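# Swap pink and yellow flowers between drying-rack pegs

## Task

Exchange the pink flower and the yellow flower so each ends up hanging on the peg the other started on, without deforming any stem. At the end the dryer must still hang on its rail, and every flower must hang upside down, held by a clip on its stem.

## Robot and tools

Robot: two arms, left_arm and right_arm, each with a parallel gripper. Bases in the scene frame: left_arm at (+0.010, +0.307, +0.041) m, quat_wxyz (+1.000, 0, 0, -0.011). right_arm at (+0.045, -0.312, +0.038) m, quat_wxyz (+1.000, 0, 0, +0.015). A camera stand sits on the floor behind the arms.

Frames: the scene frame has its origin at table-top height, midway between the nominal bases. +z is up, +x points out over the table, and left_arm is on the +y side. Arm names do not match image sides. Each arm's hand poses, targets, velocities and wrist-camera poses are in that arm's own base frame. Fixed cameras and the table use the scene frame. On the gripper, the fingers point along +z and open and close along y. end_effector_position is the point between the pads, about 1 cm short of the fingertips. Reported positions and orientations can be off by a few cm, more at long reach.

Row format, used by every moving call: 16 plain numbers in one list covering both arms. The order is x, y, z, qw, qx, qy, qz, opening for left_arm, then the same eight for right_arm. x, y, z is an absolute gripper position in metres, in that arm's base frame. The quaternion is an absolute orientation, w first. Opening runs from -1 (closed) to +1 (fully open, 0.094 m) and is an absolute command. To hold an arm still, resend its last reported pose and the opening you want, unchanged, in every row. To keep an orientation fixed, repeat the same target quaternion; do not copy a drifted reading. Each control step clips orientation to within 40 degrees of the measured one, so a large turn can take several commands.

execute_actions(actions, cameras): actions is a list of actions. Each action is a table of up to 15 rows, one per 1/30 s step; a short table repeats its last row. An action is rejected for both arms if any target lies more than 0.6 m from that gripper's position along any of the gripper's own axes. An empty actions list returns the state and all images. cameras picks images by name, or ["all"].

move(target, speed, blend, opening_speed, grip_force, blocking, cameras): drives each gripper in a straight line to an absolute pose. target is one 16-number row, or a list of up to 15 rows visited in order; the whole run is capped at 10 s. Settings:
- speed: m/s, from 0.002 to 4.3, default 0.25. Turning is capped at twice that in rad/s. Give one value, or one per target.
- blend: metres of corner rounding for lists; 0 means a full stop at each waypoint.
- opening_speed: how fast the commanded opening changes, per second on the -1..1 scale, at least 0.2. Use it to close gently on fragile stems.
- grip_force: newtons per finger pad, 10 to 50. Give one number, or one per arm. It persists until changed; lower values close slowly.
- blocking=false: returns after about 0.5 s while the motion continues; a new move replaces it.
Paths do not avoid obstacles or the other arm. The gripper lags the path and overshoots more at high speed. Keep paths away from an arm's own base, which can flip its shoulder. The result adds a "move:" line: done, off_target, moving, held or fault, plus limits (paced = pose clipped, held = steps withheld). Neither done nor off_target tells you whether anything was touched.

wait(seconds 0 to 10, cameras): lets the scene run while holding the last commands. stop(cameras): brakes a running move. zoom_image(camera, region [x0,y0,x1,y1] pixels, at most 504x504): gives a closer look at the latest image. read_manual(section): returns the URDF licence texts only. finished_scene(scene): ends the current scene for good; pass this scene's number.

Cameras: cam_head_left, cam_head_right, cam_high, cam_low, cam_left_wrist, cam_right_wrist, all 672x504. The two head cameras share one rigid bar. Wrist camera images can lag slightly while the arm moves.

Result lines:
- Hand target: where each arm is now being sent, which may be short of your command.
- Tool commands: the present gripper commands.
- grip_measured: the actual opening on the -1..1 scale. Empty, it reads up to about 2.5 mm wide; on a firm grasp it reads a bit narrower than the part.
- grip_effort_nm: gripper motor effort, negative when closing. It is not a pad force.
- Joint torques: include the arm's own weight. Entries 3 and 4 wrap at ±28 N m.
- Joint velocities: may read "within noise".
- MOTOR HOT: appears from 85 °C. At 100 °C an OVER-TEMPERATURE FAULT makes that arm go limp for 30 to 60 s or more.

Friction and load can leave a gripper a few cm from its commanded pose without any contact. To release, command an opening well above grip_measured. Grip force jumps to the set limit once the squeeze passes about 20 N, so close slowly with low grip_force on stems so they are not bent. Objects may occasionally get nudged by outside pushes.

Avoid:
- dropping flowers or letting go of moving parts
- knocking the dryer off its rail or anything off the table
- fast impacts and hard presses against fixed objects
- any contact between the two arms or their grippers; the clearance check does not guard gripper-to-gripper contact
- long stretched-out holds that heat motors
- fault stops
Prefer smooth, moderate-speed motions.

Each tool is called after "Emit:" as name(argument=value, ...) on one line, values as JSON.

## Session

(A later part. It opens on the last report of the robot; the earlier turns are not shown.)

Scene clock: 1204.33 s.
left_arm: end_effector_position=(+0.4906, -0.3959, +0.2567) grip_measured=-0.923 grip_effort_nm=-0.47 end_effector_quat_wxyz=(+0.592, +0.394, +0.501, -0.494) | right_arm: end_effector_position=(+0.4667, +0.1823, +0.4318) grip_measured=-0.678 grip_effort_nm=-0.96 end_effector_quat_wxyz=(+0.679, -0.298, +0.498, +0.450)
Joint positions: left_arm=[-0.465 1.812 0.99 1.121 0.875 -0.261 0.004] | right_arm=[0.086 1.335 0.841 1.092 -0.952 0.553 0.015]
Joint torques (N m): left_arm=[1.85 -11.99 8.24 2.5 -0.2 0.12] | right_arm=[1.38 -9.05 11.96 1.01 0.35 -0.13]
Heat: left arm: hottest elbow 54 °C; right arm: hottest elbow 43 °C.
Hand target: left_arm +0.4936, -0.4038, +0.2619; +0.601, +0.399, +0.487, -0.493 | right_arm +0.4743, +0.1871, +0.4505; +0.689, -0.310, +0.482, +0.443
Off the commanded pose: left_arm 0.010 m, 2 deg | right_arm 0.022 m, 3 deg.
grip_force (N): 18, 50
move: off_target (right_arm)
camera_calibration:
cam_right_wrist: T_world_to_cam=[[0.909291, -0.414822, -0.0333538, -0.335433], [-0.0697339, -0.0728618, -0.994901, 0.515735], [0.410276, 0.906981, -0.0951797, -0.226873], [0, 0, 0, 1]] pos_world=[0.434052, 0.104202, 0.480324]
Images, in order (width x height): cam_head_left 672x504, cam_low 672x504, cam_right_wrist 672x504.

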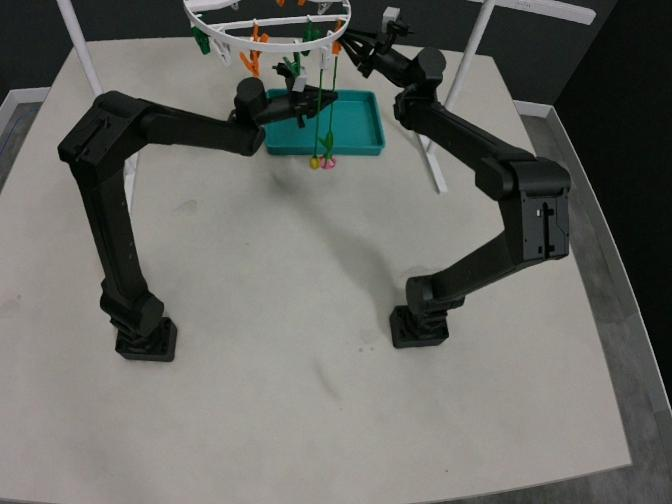

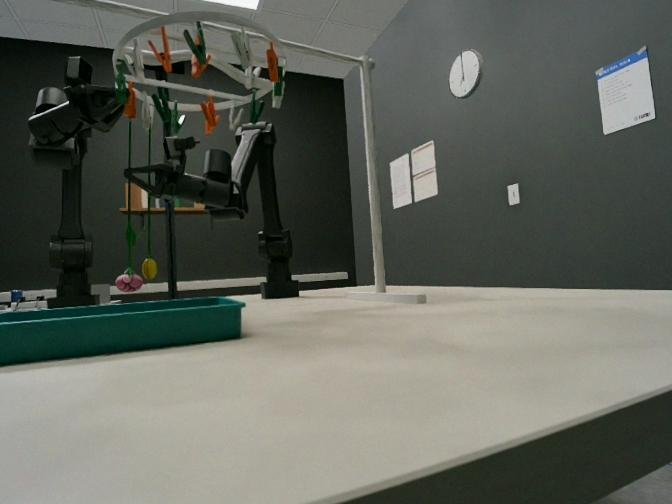

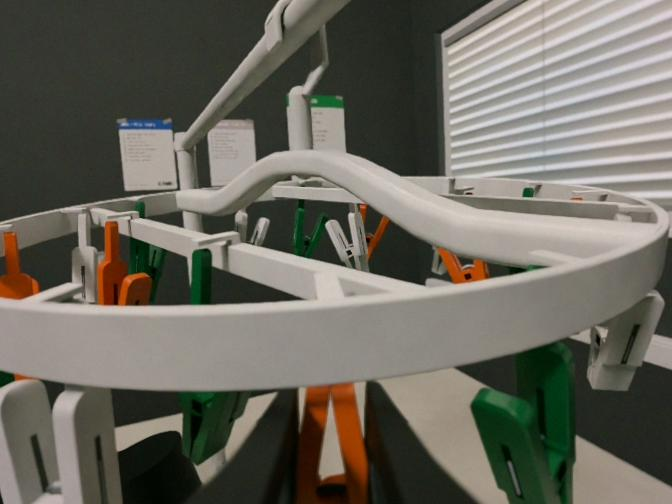

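Emit:
move(target=[0.5120, -0.4003, 0.2585, 0.6010, 0.3990, 0.4866, -0.4928, -1.0, 0.4755, 0.1876, 0.451, 0.6889, -0.3103, 0.4824, 0.4432, -0.85], speed=0.05, cameras=["cam_low", "cam_head_left", "cam_high"])

Emit:
zoom_image(camera="cam_low", region=[100, 80, 160, 150])

Emit:
zoom_image(camera="cam_high", region=[250, 220, 310, 280])

Emit:
zoom_image(camera="cam_head_left", region=[310, 10, 370, 90])

Scene clock: 1220.57 s.
left_arm: end_effector_position=(+0.4976, -0.3994, +0.2459) grip_measured=-0.923 grip_effort_nm=-0.47 end_effector_quat_wxyz=(+0.585, +0.397, +0.503, -0.497) | right_arm: end_effector_position=(+0.4667, +0.1823, +0.4318) grip_measured=-0.681 grip_effort_nm=-1.03 end_effector_quat_wxyz=(+0.679, -0.298, +0.498, +0.450)
Joint positions: left_arm=[-0.462 1.847 1.014 1.121 0.89 -0.261 0.004] | right_arm=[0.086 1.335 0.841 1.092 -0.952 0.553 0.015]
Joint torques (N m): left_arm=[3.31 -12.34 9.46 2.51 0.01 0.01] | right_arm=[1.38 -9.23 11.96 1.06 0.34 -0.13]
Heat: left arm: hottest elbow 53 °C; right arm: hottest elbow 47 °C.
Hand target: left_arm +0.5112, -0.3996, +0.2583; +0.601, +0.399, +0.487, -0.492 | right_arm +0.4743, +0.1871, +0.4505; +0.689, -0.310, +0.482, +0.443
Off the commanded pose: left_arm 0.019 m, 3 deg | right_arm 0.022 m, 3 deg.
grip_force (N): 18, 50
move: off_target (left_arm, right_arm)
Images, in order (width x height): cam_head_left 672x504, cam_high 672x504, cam_low 672x504.

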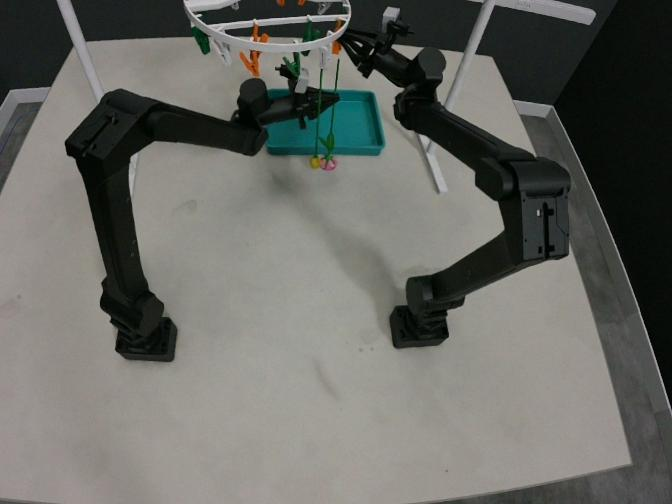

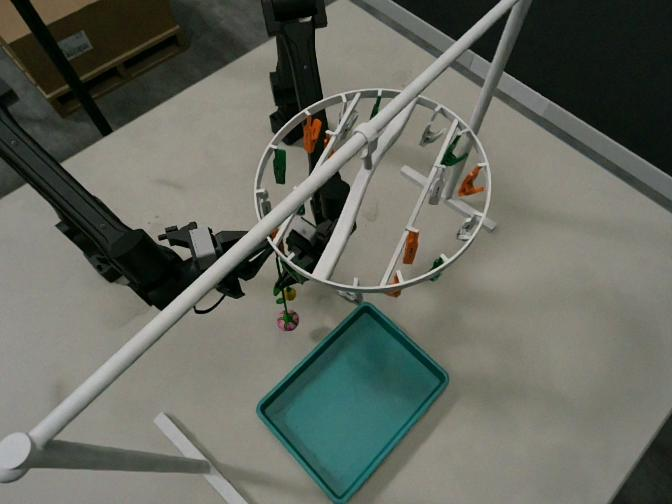

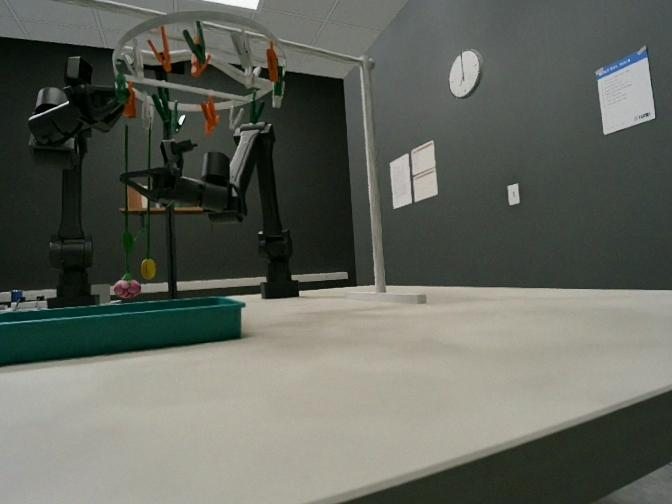

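Scaled by 7.200 from the camera's 672x504 image, which has a finer 960x720 frame.

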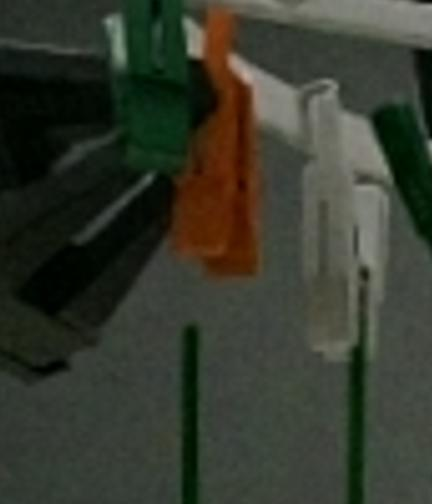

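Scaled by 8.400 from the camera's 672x504 image, which has a finer 960x720 frame.

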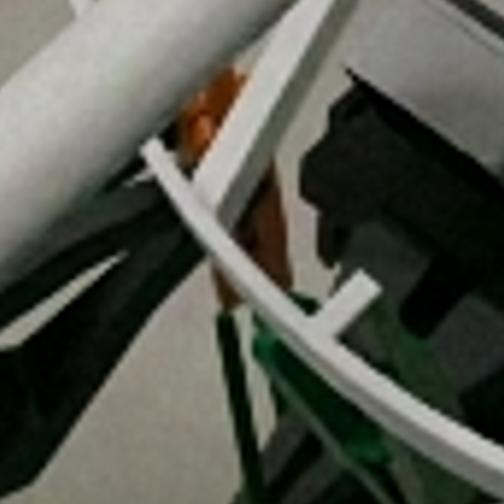

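Scaled by 6.300 from the camera's 672x504 image, which has a finer 960x720 frame.

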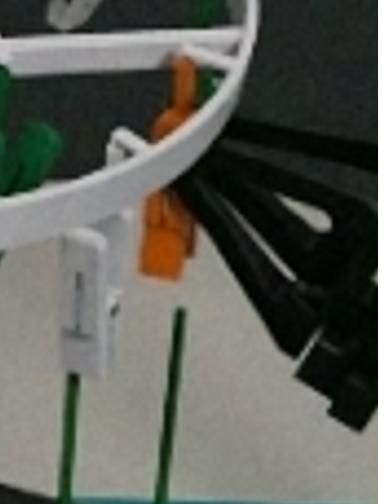

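Emit:
move(target=[0.5127, -0.3944, 0.2825, 0.6010, 0.3990, 0.4866, -0.4928, -1.0, 0.4755, 0.1876, 0.451, 0.6889, -0.3103, 0.4824, 0.4432, -0.85], speed=0.05, cameras=["cam_low", "cam_head_left", "cam_high"])

Emit:
zoom_image(camera="cam_low", region=[100, 80, 160, 150])

Emit:
zoom_image(camera="cam_high", region=[250, 220, 310, 280])

Emit:
zoom_image(camera="cam_head_left", region=[310, 10, 370, 90])

Scene clock: 1232.70 s.
left_arm: end_effector_position=(+0.5011, -0.3952, +0.2515) grip_measured=-0.923 grip_effort_nm=-0.47 end_effector_quat_wxyz=(+0.584, +0.398, +0.504, -0.496) | right_arm: end_effector_position=(+0.4667, +0.1823, +0.4318) grip_measured=-0.681 grip_effort_nm=-1.03 end_effector_quat_wxyz=(+0.679, -0.298, +0.498, +0.450)
Joint positions: left_arm=[-0.452 1.835 1.02 1.101 0.9 -0.262 0.004] | right_arm=[0.086 1.335 0.841 1.092 -0.952 0.553 0.015]
Joint torques (N m): left_arm=[3.31 -15.15 9.54 1.32 0 -0.07] | right_arm=[1.26 -9 11.99 1.02 0.35 -0.11]
Heat: left arm: hottest elbow 54 °C; right arm: hottest elbow 50 °C.
Hand target: left_arm +0.5112, -0.3935, +0.2825; +0.601, +0.399, +0.487, -0.493 | right_arm +0.4743, +0.1871, +0.4505; +0.689, -0.310, +0.482, +0.443
Off the commanded pose: left_arm 0.033 m, 3 deg | right_arm 0.022 m, 3 deg.
grip_force (N): 18, 50
move: off_target (left_arm, right_arm)
Images, in order (width x height): cam_head_left 672x504, cam_high 672x504, cam_low 672x504.

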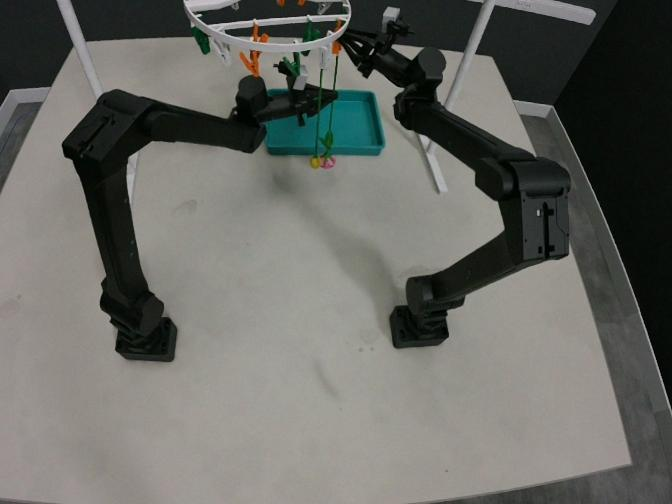

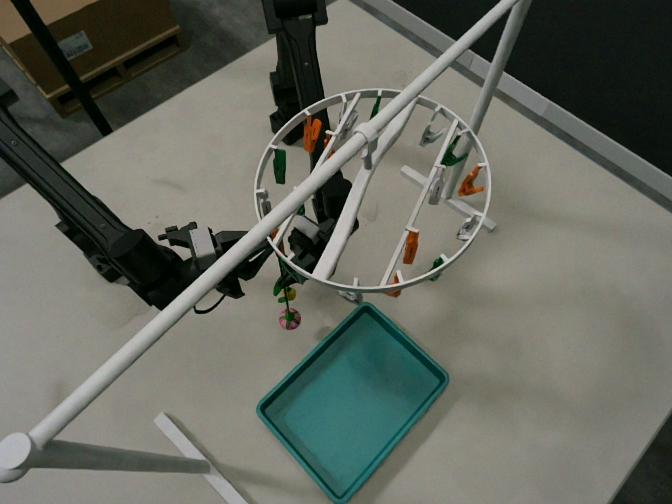

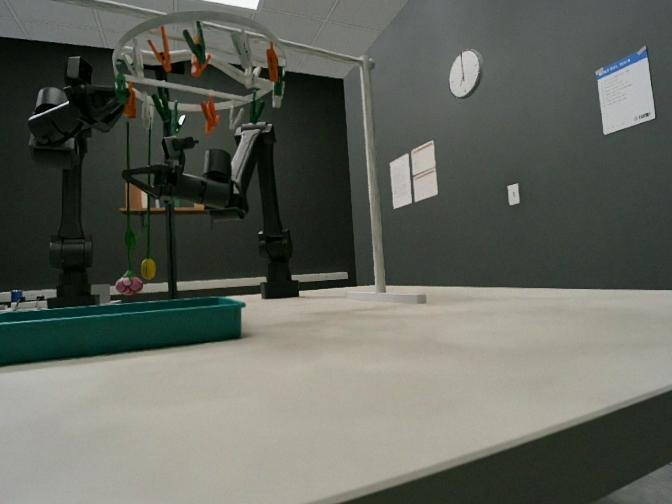

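Scaled by 7.200 from the camera's 672x504 image, which has a finer 960x720 frame.

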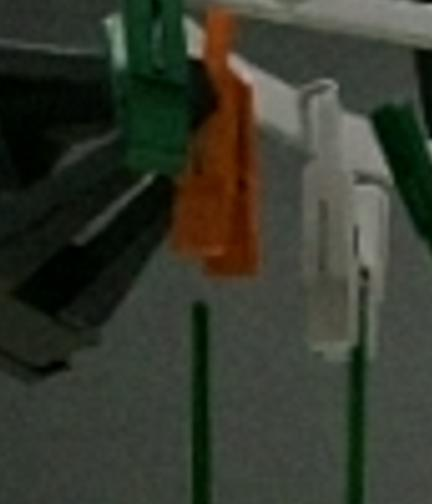

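Scaled by 8.400 from the camera's 672x504 image, which has a finer 960x720 frame.

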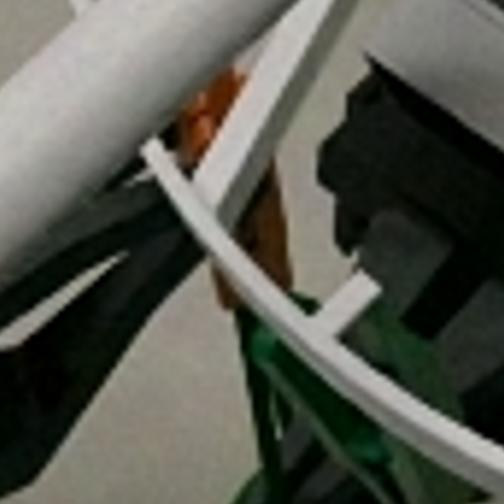

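Scaled by 6.300 from the camera's 672x504 image, which has a finer 960x720 frame.

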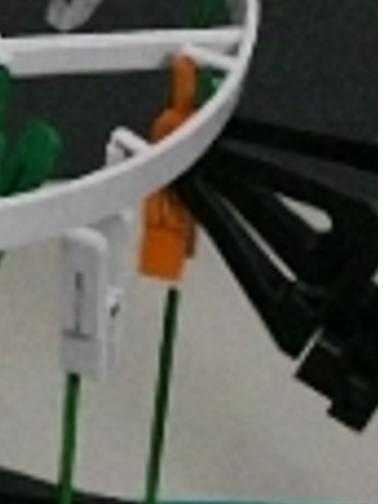

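Emit:
move(target=[0.5112, -0.3929, 0.2955, 0.6010, 0.3990, 0.4866, -0.4928, -1.0, 0.4755, 0.1876, 0.451, 0.6889, -0.3103, 0.4824, 0.4432, -0.85], speed=0.04, cameras=["cam_low", "cam_head_left", "cam_high"])

Emit:
zoom_image(camera="cam_low", region=[100, 80, 160, 150])

Emit:
zoom_image(camera="cam_high", region=[250, 220, 310, 280])

Emit:
zoom_image(camera="cam_head_left", region=[310, 10, 370, 90])

Scene clock: 1241.60 s.
left_arm: end_effector_position=(+0.4996, -0.3936, +0.2629) grip_measured=-0.923 grip_effort_nm=-0.47 end_effector_quat_wxyz=(+0.583, +0.397, +0.505, -0.496) | right_arm: end_effector_position=(+0.4667, +0.1823, +0.4318) grip_measured=-0.681 grip_effort_nm=-1.03 end_effector_quat_wxyz=(+0.679, -0.298, +0.498, +0.450)
Joint positions: left_arm=[-0.45 1.807 1.02 1.071 0.902 -0.263 0.004] | right_arm=[0.086 1.335 0.841 1.092 -0.952 0.553 0.015]
Joint torques (N m): left_arm=[3.25 -14.97 9.87 1.4 0.01 -0.06] | right_arm=[1.14 -9.05 11.96 1.05 0.35 -0.13]
Heat: left arm: hottest elbow 56 °C; right arm: hottest elbow 52 °C.
Hand target: left_arm +0.5096, -0.3919, +0.2954; +0.601, +0.399, +0.487, -0.493 | right_arm +0.4743, +0.1871, +0.4505; +0.689, -0.310, +0.482, +0.443
Off the commanded pose: left_arm 0.035 m, 3 deg | right_arm 0.022 m, 3 deg.
grip_force (N): 18, 50
move: off_target (left_arm, right_arm)
Images, in order (width x height): cam_head_left 672x504, cam_high 672x504, cam_low 672x504.

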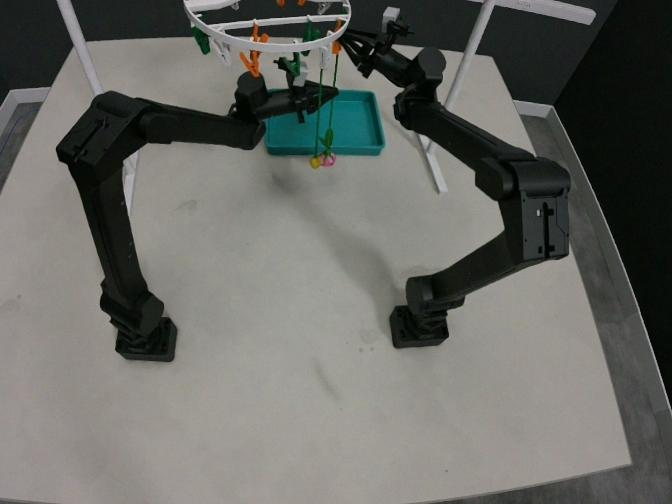

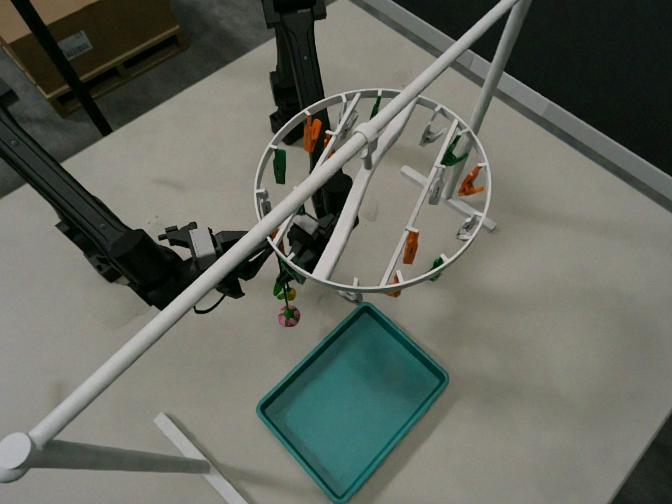

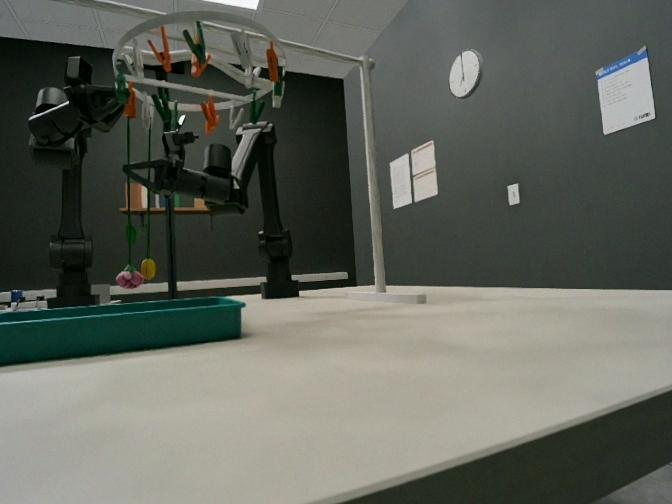

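Scaled by 7.200 from the camera's 672x504 image, which has a finer 960x720 frame.

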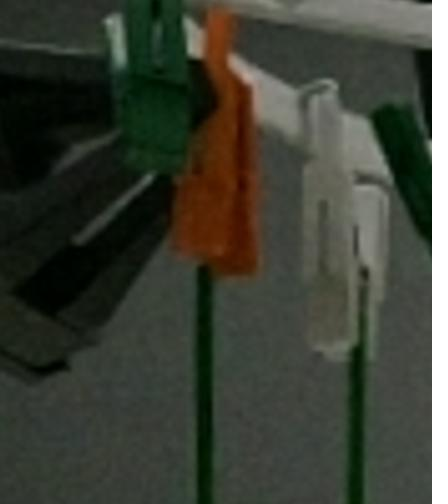

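Scaled by 8.400 from the camera's 672x504 image, which has a finer 960x720 frame.

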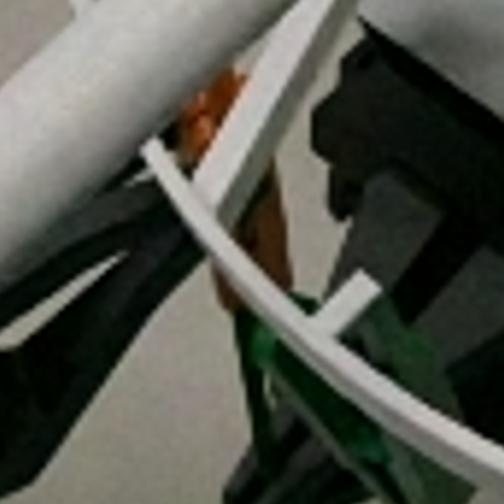

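Scaled by 6.300 from the camera's 672x504 image, which has a finer 960x720 frame.

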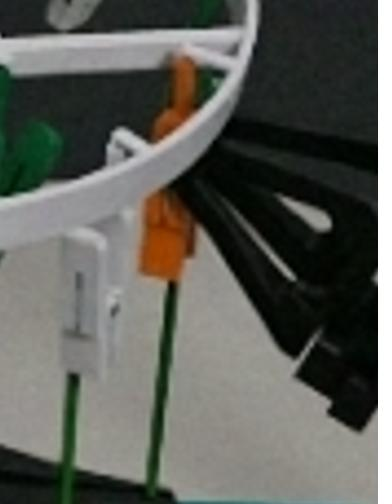

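Emit:
move(target=[0.5105, -0.3900, 0.3045, 0.6010, 0.3990, 0.4866, -0.4928, -1.0, 0.4755, 0.1876, 0.451, 0.6889, -0.3103, 0.4824, 0.4432, -0.85], speed=0.04, cameras=["cam_low", "cam_head_left", "cam_right_wrist"])

Emit:
zoom_image(camera="cam_low", region=[100, 80, 160, 150])

Emit:
zoom_image(camera="cam_head_left", region=[310, 10, 370, 90])

Scene clock: 1246.10 s.
left_arm: end_effector_position=(+0.4991, -0.3909, +0.2709) grip_measured=-0.923 grip_effort_nm=-0.47 end_effector_quat_wxyz=(+0.583, +0.397, +0.506, -0.497) | right_arm: end_effector_position=(+0.4667, +0.1823, +0.4318) grip_measured=-0.681 grip_effort_nm=-1.03 end_effector_quat_wxyz=(+0.679, -0.298, +0.498, +0.450)
Joint positions: left_arm=[-0.446 1.788 1.02 1.052 0.906 -0.265 0.004] | right_arm=[0.086 1.335 0.841 1.092 -0.952 0.553 0.015]
Joint torques (N m): left_arm=[3.37 -14.92 10.06 1.35 0.01 -0.07] | right_arm=[1.2 -9.17 11.9 0.99 0.35 -0.12]
Heat: left arm: hottest elbow 56 °C; right arm: hottest elbow 52 °C.
Hand target: left_arm +0.5088, -0.3890, +0.3044; +0.601, +0.399, +0.487, -0.493 | right_arm +0.4743, +0.1871, +0.4505; +0.689, -0.310, +0.482, +0.443
Off the commanded pose: left_arm 0.036 m, 3 deg | right_arm 0.022 m, 3 deg.
grip_force (N): 18, 50
move: off_target (left_arm, right_arm)
camera_calibration:
cam_right_wrist: T_world_to_cam=[[0.909291, -0.414822, -0.0333538, -0.335433], [-0.0697339, -0.0728618, -0.994901, 0.515735], [0.410276, 0.906981, -0.0951797, -0.226873], [0, 0, 0, 1]] pos_world=[0.434052, 0.104202, 0.480324]
Images, in order (width x height): cam_head_left 672x504, cam_low 672x504, cam_right_wrist 672x504.

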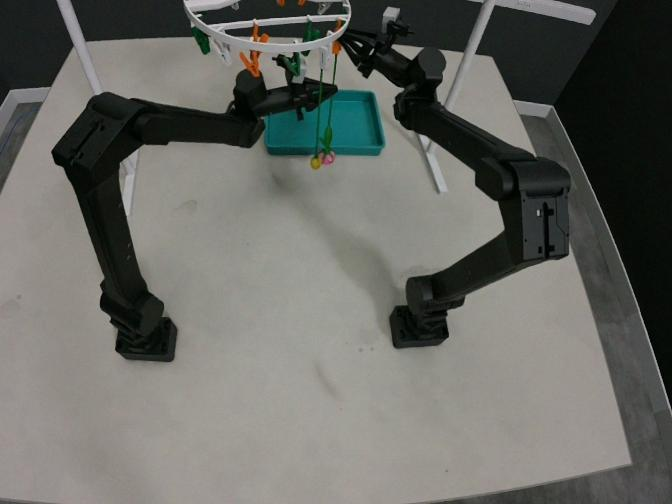

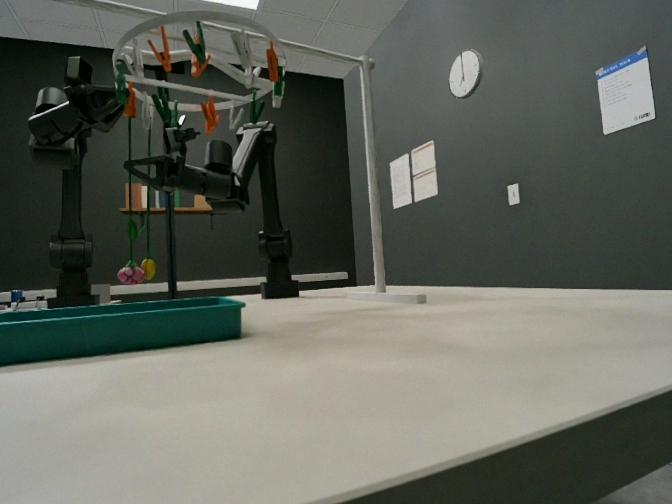

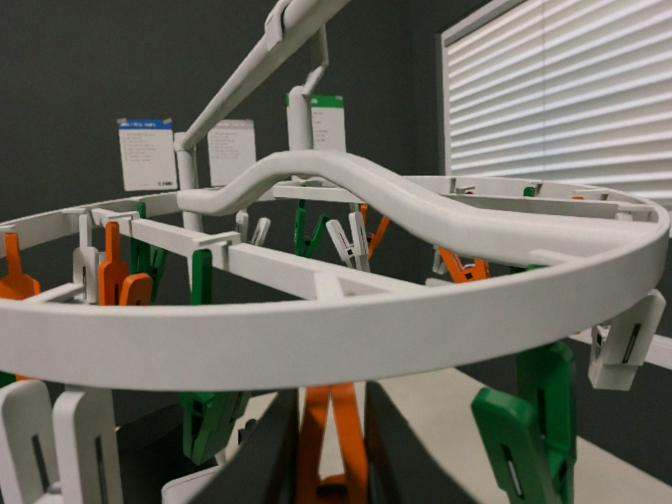

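Scaled by 7.200 from the camera's 672x504 image, which has a finer 960x720 frame.

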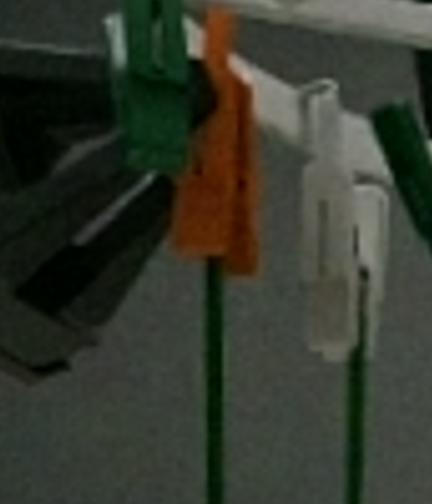

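Scaled by 6.300 from the camera's 672x504 image, which has a finer 960x720 frame.

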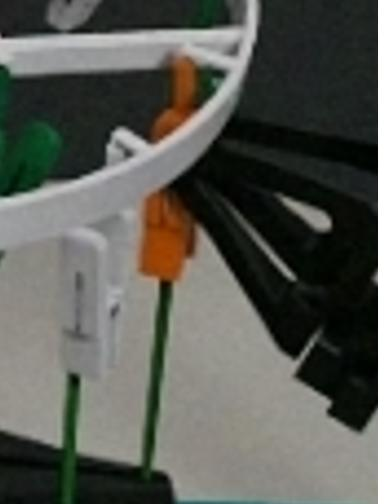

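Emit:
move(target=[0.5100, -0.3893, 0.3130, 0.6010, 0.3990, 0.4866, -0.4928, -1.0, 0.4755, 0.1876, 0.451, 0.6889, -0.3103, 0.4824, 0.4432, -0.85], speed=0.04, cameras=["cam_low", "cam_head_left", "cam_right_wrist"])

Emit:
zoom_image(camera="cam_low", region=[100, 80, 160, 150])

Emit:
zoom_image(camera="cam_right_wrist", region=[240, 350, 440, 504])

Scene clock: 1251.23 s.
left_arm: end_effector_position=(+0.4991, -0.3907, +0.2794) grip_measured=-0.923 grip_effort_nm=-0.47 end_effector_quat_wxyz=(+0.583, +0.397, +0.505, -0.497) | right_arm: end_effector_position=(+0.4667, +0.1823, +0.4318) grip_measured=-0.681 grip_effort_nm=-1.03 end_effector_quat_wxyz=(+0.679, -0.298, +0.498, +0.450)
Joint positions: left_arm=[-0.446 1.772 1.026 1.031 0.906 -0.266 0.004] | right_arm=[0.086 1.335 0.841 1.092 -0.952 0.553 0.015]
Joint torques (N m): left_arm=[3.31 -14.86 10.13 1.29 0.01 -0.07] | right_arm=[1.2 -9 12.01 1.05 0.37 -0.12]
Heat: left arm: hottest elbow 57 °C; right arm: hottest elbow 53 °C.
Hand target: left_arm +0.5084, -0.3883, +0.3129; +0.601, +0.399, +0.487, -0.493 | right_arm +0.4743, +0.1871, +0.4505; +0.689, -0.310, +0.482, +0.443
Off the commanded pose: left_arm 0.035 m, 3 deg | right_arm 0.022 m, 3 deg.
grip_force (N): 18, 50
move: off_target (left_arm, right_arm)
camera_calibration:
cam_right_wrist: T_world_to_cam=[[0.909291, -0.414822, -0.0333538, -0.335433], [-0.0697339, -0.0728618, -0.994901, 0.515735], [0.410276, 0.906981, -0.0951797, -0.226873], [0, 0, 0, 1]] pos_world=[0.434052, 0.104202, 0.480324]
Images, in order (width x height): cam_head_left 672x504, cam_low 672x504, cam_right_wrist 672x504.

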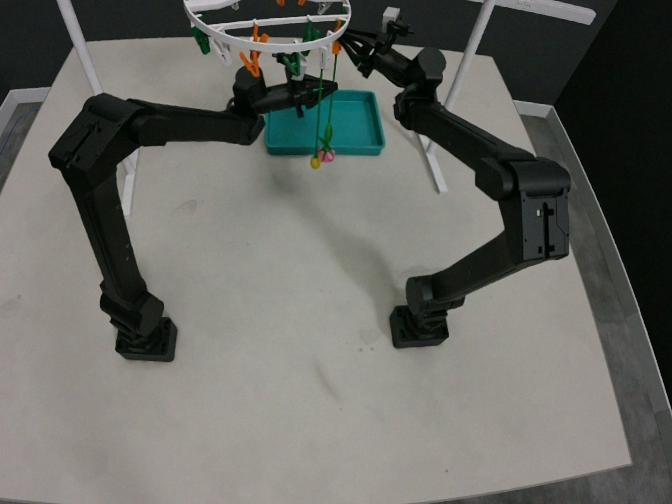

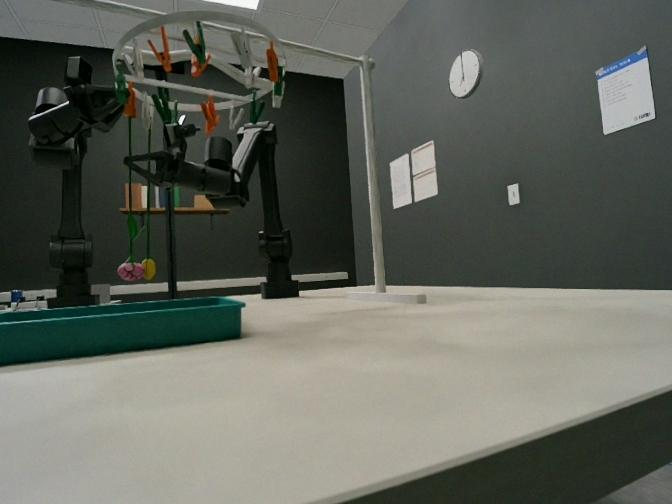

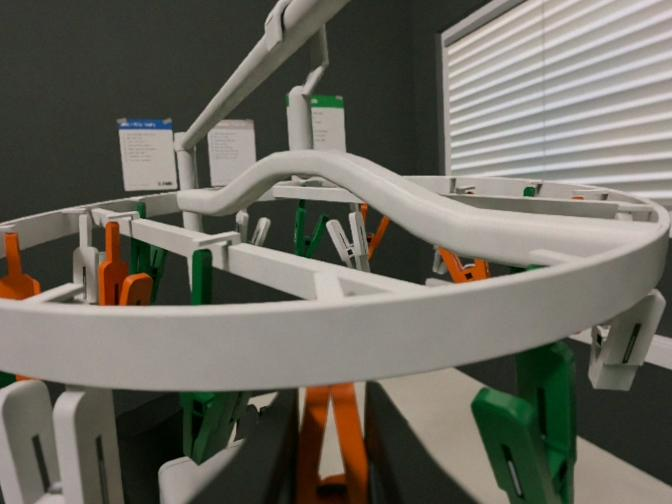

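Scaled by 7.200 from the camera's 672x504 image, which has a finer 960x720 frame.

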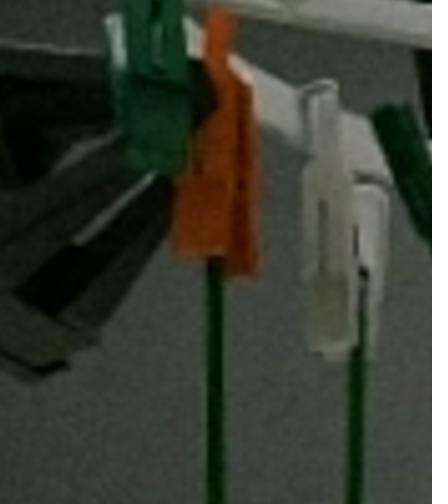

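Scaled by 2.520 from the camera's 672x504 image, which has a finer 960x720 frame.

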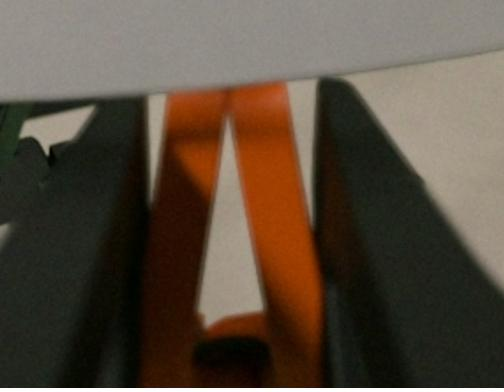

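Emit:
move(target=[[0.5100, -0.3893, 0.3130, 0.6010, 0.3990, 0.4866, -0.4928, -1.0, 0.4755, 0.1876, 0.451, 0.6889, -0.3103, 0.4824, 0.4432, 0.2], [0.5100, -0.3893, 0.3130, 0.6010, 0.3990, 0.4866, -0.4928, -1.0, 0.447, 0.125, 0.430, 0.6889, -0.3103, 0.4824, 0.4432, 0.2]], speed=0.1, opening_speed=0.7, cameras=["cam_right_wrist", "cam_low"])

Emit:
zoom_image(camera="cam_right_wrist", region=[250, 300, 450, 504])

Scene clock: 1257.60 s.
left_arm: end_effector_position=(+0.4989, -0.3907, +0.2800) grip_measured=-0.923 grip_effort_nm=-0.48 end_effector_quat_wxyz=(+0.583, +0.397, +0.505, -0.497) | right_arm: end_effector_position=(+0.4474, +0.1291, +0.4355) grip_measured=+0.199 grip_effort_nm=0.08 end_effector_quat_wxyz=(+0.692, -0.317, +0.477, +0.440)
Joint positions: left_arm=[-0.446 1.771 1.026 1.031 0.906 -0.266 0.004] | right_arm=[-0.052 1.334 0.808 1.321 -1.068 0.709 0.056]
Joint torques (N m): left_arm=[3.31 -14.8 10.13 1.29 0 -0.06] | right_arm=[-0.15 -9.41 6.75 1.48 0.33 0.2]
Heat: left arm: hottest elbow 58 °C; right arm: hottest elbow 53 °C.
Hand target: left_arm +0.5084, -0.3884, +0.3129; +0.601, +0.399, +0.487, -0.493 | right_arm +0.4471, +0.1252, +0.4299; +0.689, -0.310, +0.483, +0.443
Off the commanded pose: left_arm 0.035 m, 3 deg | right_arm 0.007 m, 1 deg.
grip_force (N): 18, 50
move: off_target (left_arm)
camera_calibration:
cam_right_wrist: T_world_to_cam=[[0.911174, -0.411014, 0.0287887, -0.368236], [-0.00554872, -0.0821064, -0.996608, 0.487372], [0.411984, 0.907924, -0.0770938, -0.179139], [0, 0, 0, 1]] pos_world=[0.412034, 0.0513102, 0.482509]
Images, in order (width x height): cam_low 672x504, cam_right_wrist 672x504.

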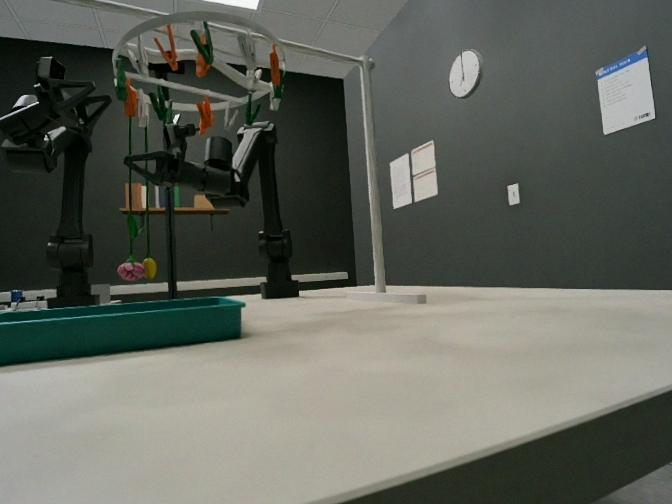

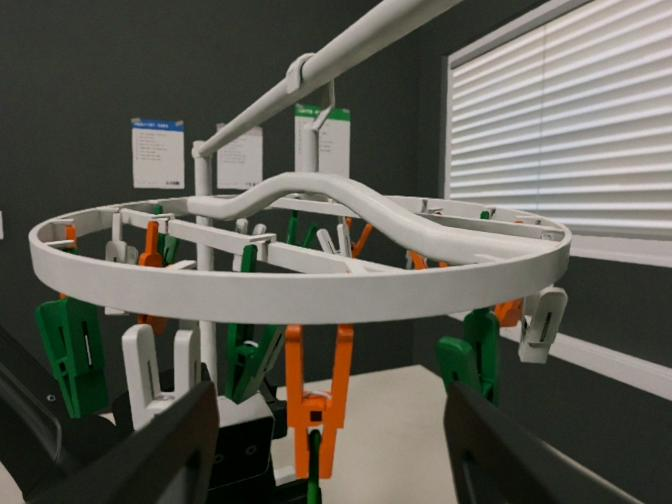

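Scaled by 2.471 from the camera's 672x504 image, which has a finer 960x720 frame.

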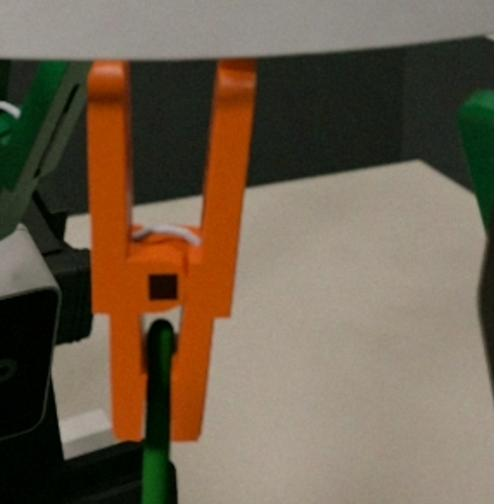

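Emit:
move(target=[[0.5100, -0.3893, 0.3130, 0.6010, 0.3990, 0.4866, -0.4928, -0.75, 0.447, 0.125, 0.430, 0.6889, -0.3103, 0.4824, 0.4432, 0.2], [0.5100, -0.3893, 0.3130, 0.6010, 0.3990, 0.4866, -0.4928, -0.1, 0.447, 0.125, 0.430, 0.6889, -0.3103, 0.4824, 0.4432, 0.2]], speed=0.1, opening_speed=0.4, cameras=["cam_right_wrist", "cam_low", "cam_left_wrist"])

Emit:
zoom_image(camera="cam_right_wrist", region=[200, 280, 400, 504])

Scene clock: 1264.10 s.
left_arm: end_effector_position=(+0.4989, -0.3907, +0.2800) grip_measured=-0.102 grip_effort_nm=0.05 end_effector_quat_wxyz=(+0.583, +0.397, +0.505, -0.497) | right_arm: end_effector_position=(+0.4474, +0.1291, +0.4355) grip_measured=+0.199 grip_effort_nm=0.08 end_effector_quat_wxyz=(+0.692, -0.316, +0.477, +0.440)
Joint positions: left_arm=[-0.446 1.771 1.026 1.031 0.906 -0.266 0.042] | right_arm=[-0.052 1.334 0.808 1.321 -1.068 0.711 0.056]
Joint torques (N m): left_arm=[3.37 -14.68 10.14 1.31 0 -0.07] | right_arm=[-0.09 -9.29 6.71 1.54 0.36 0.19]
Heat: left arm: hottest elbow 58 °C; right arm: hottest elbow 52 °C.
Hand target: left_arm +0.5084, -0.3884, +0.3128; +0.601, +0.399, +0.487, -0.493 | right_arm +0.4470, +0.1251, +0.4300; +0.689, -0.310, +0.483, +0.443
Off the commanded pose: left_arm 0.035 m, 3 deg | right_arm 0.007 m, 1 deg.
grip_force (N): 18, 50
move: off_target (left_arm); target 2's new opening was sent with left_arm's hand 0.035 m and 3 deg from that target
camera_calibration:
cam_left_wrist: T_world_to_cam=[[-0.979847, -0.198121, 0.025444, 0.404279], [-0.0750244, 0.246973, -0.966114, 0.442275], [0.185124, -0.948553, -0.25686, -0.298651], [0, 0, 0, 1]] pos_world=[0.4846, -0.31242, 0.340291]
cam_right_wrist: T_world_to_cam=[[0.911403, -0.41058, 0.0277206, -0.367841], [-0.00638856, -0.0814712, -0.996655, 0.487806], [0.411465, 0.908178, -0.0768761, -0.179036], [0, 0, 0, 1]] pos_world=[0.412034, 0.0513107, 0.482608]
Images, in order (width x height): cam_low 672x504, cam_left_wrist 672x504, cam_right_wrist 672x504.

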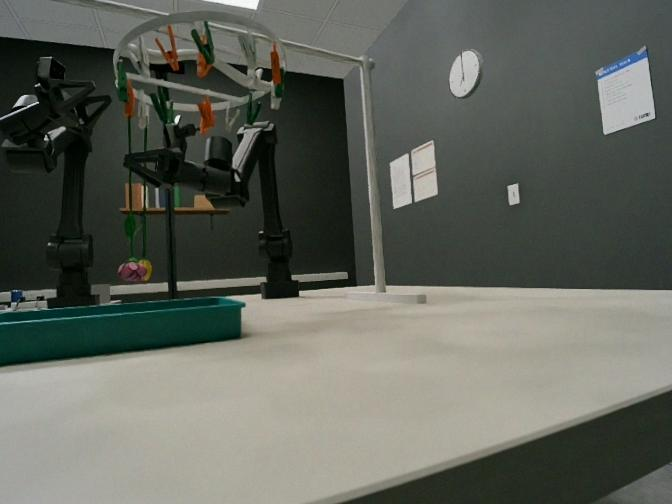

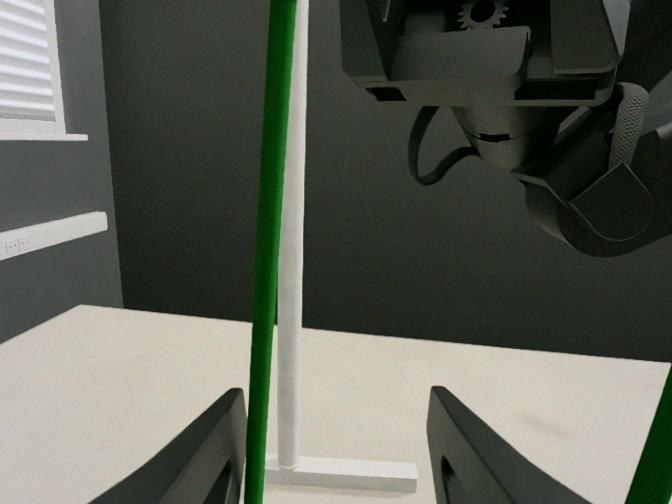

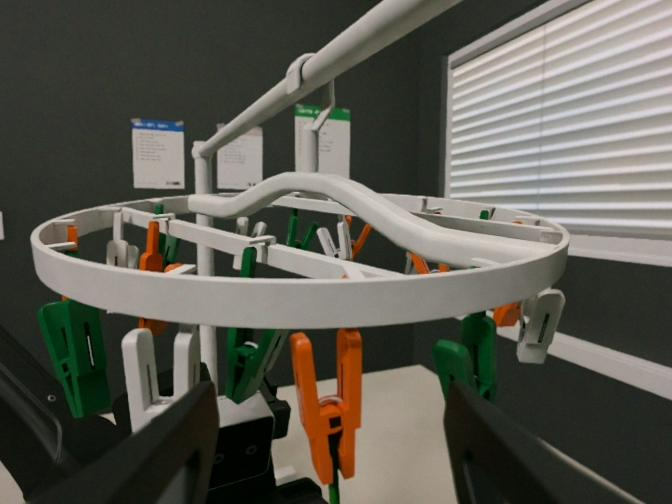

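Scaled by 2.250 from the camera's 672x504 image, which has a finer 960x720 frame.

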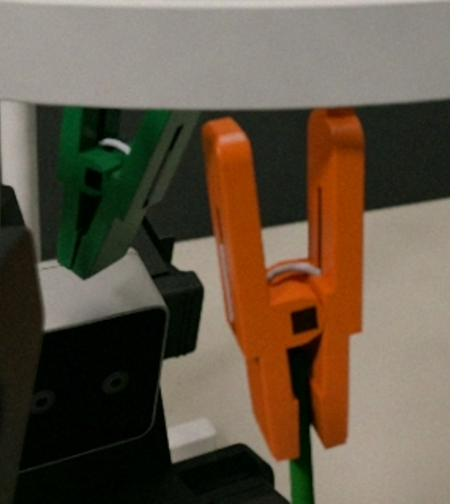

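Emit:
move(target=[[0.5190, -0.3866, 0.272, 0.6010, 0.3990, 0.4866, -0.4928, -0.1, 0.420, 0.120, 0.430, 0.7323, -0.2522, 0.5127, 0.3602, 0.2], [0.5000, -0.2900, 0.260, 0.6010, 0.3990, 0.4866, -0.4928, -0.1, 0.355, 0.160, 0.440, 0.7568, -0.2195, 0.5299, 0.3135, 0.2], [0.4200, -0.2000, 0.270, 0.66, 0.33, 0.53, -0.42, -0.1, 0.350, 0.165, 0.445, 0.7568, -0.2195, 0.5299, 0.3135, 0.2], [0.330, -0.240, 0.260, 0.7934, 0.162, 0.535, -0.2404, 0.0, 0.350, 0.165, 0.445, 0.7568, -0.2195, 0.5299, 0.3135, 0.2], [0.362, -0.320, 0.260, 0.7934, 0.162, 0.535, -0.2404, 0.0, 0.350, 0.165, 0.445, 0.7568, -0.2195, 0.5299, 0.3135, 0.2]], speed=[0.06, 0.1, 0.2, 0.2, 0.15], blend=[0.005, 0.03, 0.03, 0.03, 0], cameras=["all"])

Scene clock: 1285.63 s.
left_arm: end_effector_position=(+0.3560, -0.3096, +0.2543) grip_measured=-0.002 grip_effort_nm=0.05 end_effector_quat_wxyz=(+0.789, +0.161, +0.542, -0.241) | right_arm: end_effector_position=(+0.3529, +0.1619, +0.4499) grip_measured=+0.199 grip_effort_nm=0.07 end_effector_quat_wxyz=(+0.759, -0.214, +0.528, +0.316)
Joint positions: left_arm=[-0.783 1.548 0.414 1.511 -0.184 0.065 0.047] | right_arm=[0.199 0.786 0.554 0.653 -0.54 0.236 0.056]
Joint torques (N m): left_arm=[2.02 -6.3 6.78 1.66 -0.03 0.19] | right_arm=[1.49 -1.96 8.35 1.39 0.21 -0.13]
Heat: left arm: hottest elbow 58 °C; right arm: hottest elbow 48 °C.
Hand target: left_arm +0.3615, -0.3197, +0.2601; +0.793, +0.162, +0.535, -0.241 | right_arm +0.3501, +0.1650, +0.4451; +0.757, -0.220, +0.530, +0.314
Off the commanded pose: left_arm 0.013 m, 1 deg | right_arm 0.006 m, 1 deg.
grip_force (N): 18, 50
move: off_target (left_arm); blend cut to 0 m at target 4
camera_calibration:
cam_left_wrist: T_world_to_cam=[[-0.545899, -0.83784, -0.00423002, -0.0641582], [-0.0520634, 0.0389602, -0.997884, 0.322142], [0.836232, -0.544523, -0.0648891, -0.357357], [0, 0, 0, 1]] pos_world=[0.280581, -0.260894, 0.298]
cam_right_wrist: T_world_to_cam=[[0.706948, -0.707264, 0.00152065, -0.136717], [-0.0483858, -0.050509, -0.997551, 0.514315], [0.705608, 0.705143, -0.0699288, -0.242846], [0, 0, 0, 1]] pos_world=[0.292891, 0.100524, 0.496282]

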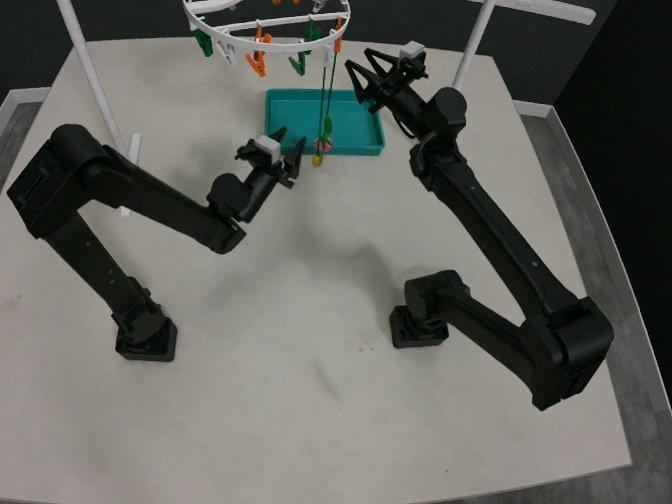

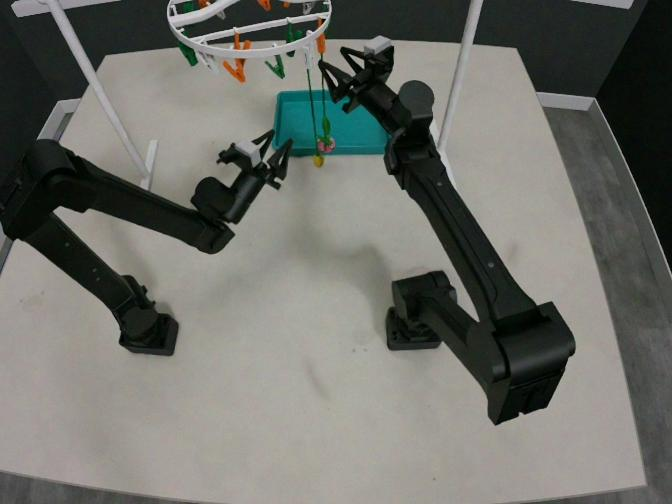

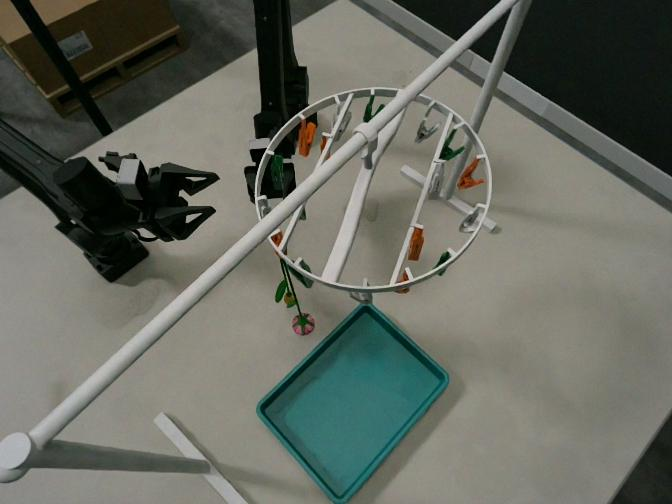

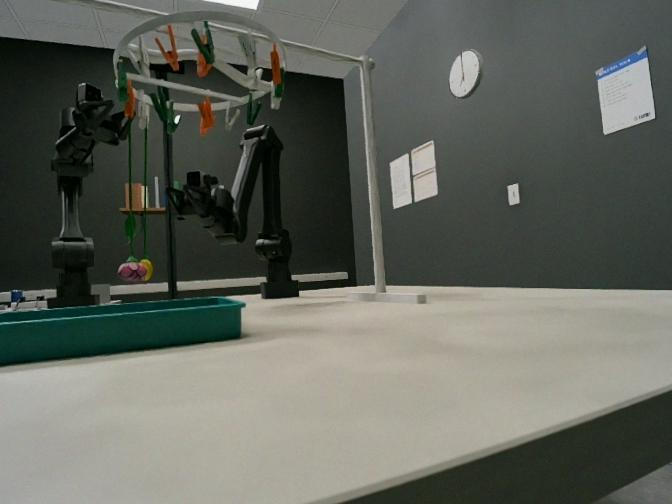

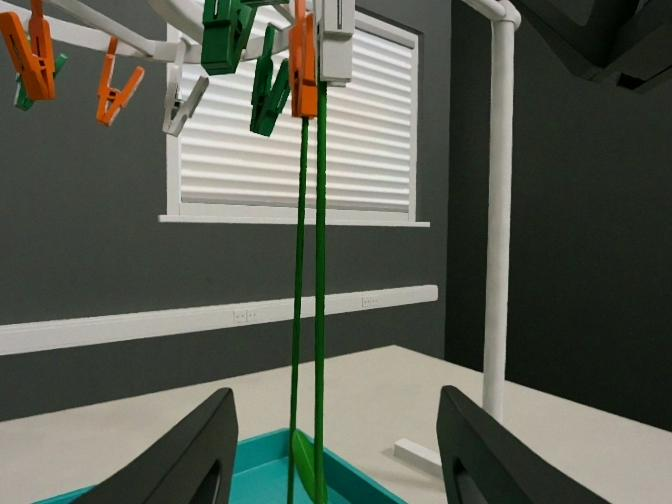

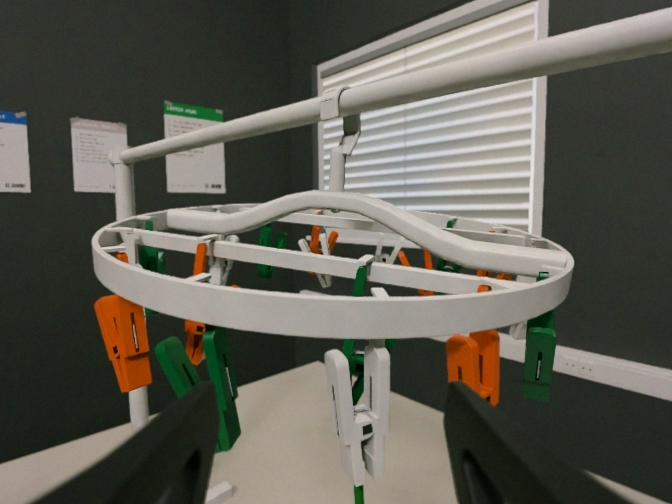

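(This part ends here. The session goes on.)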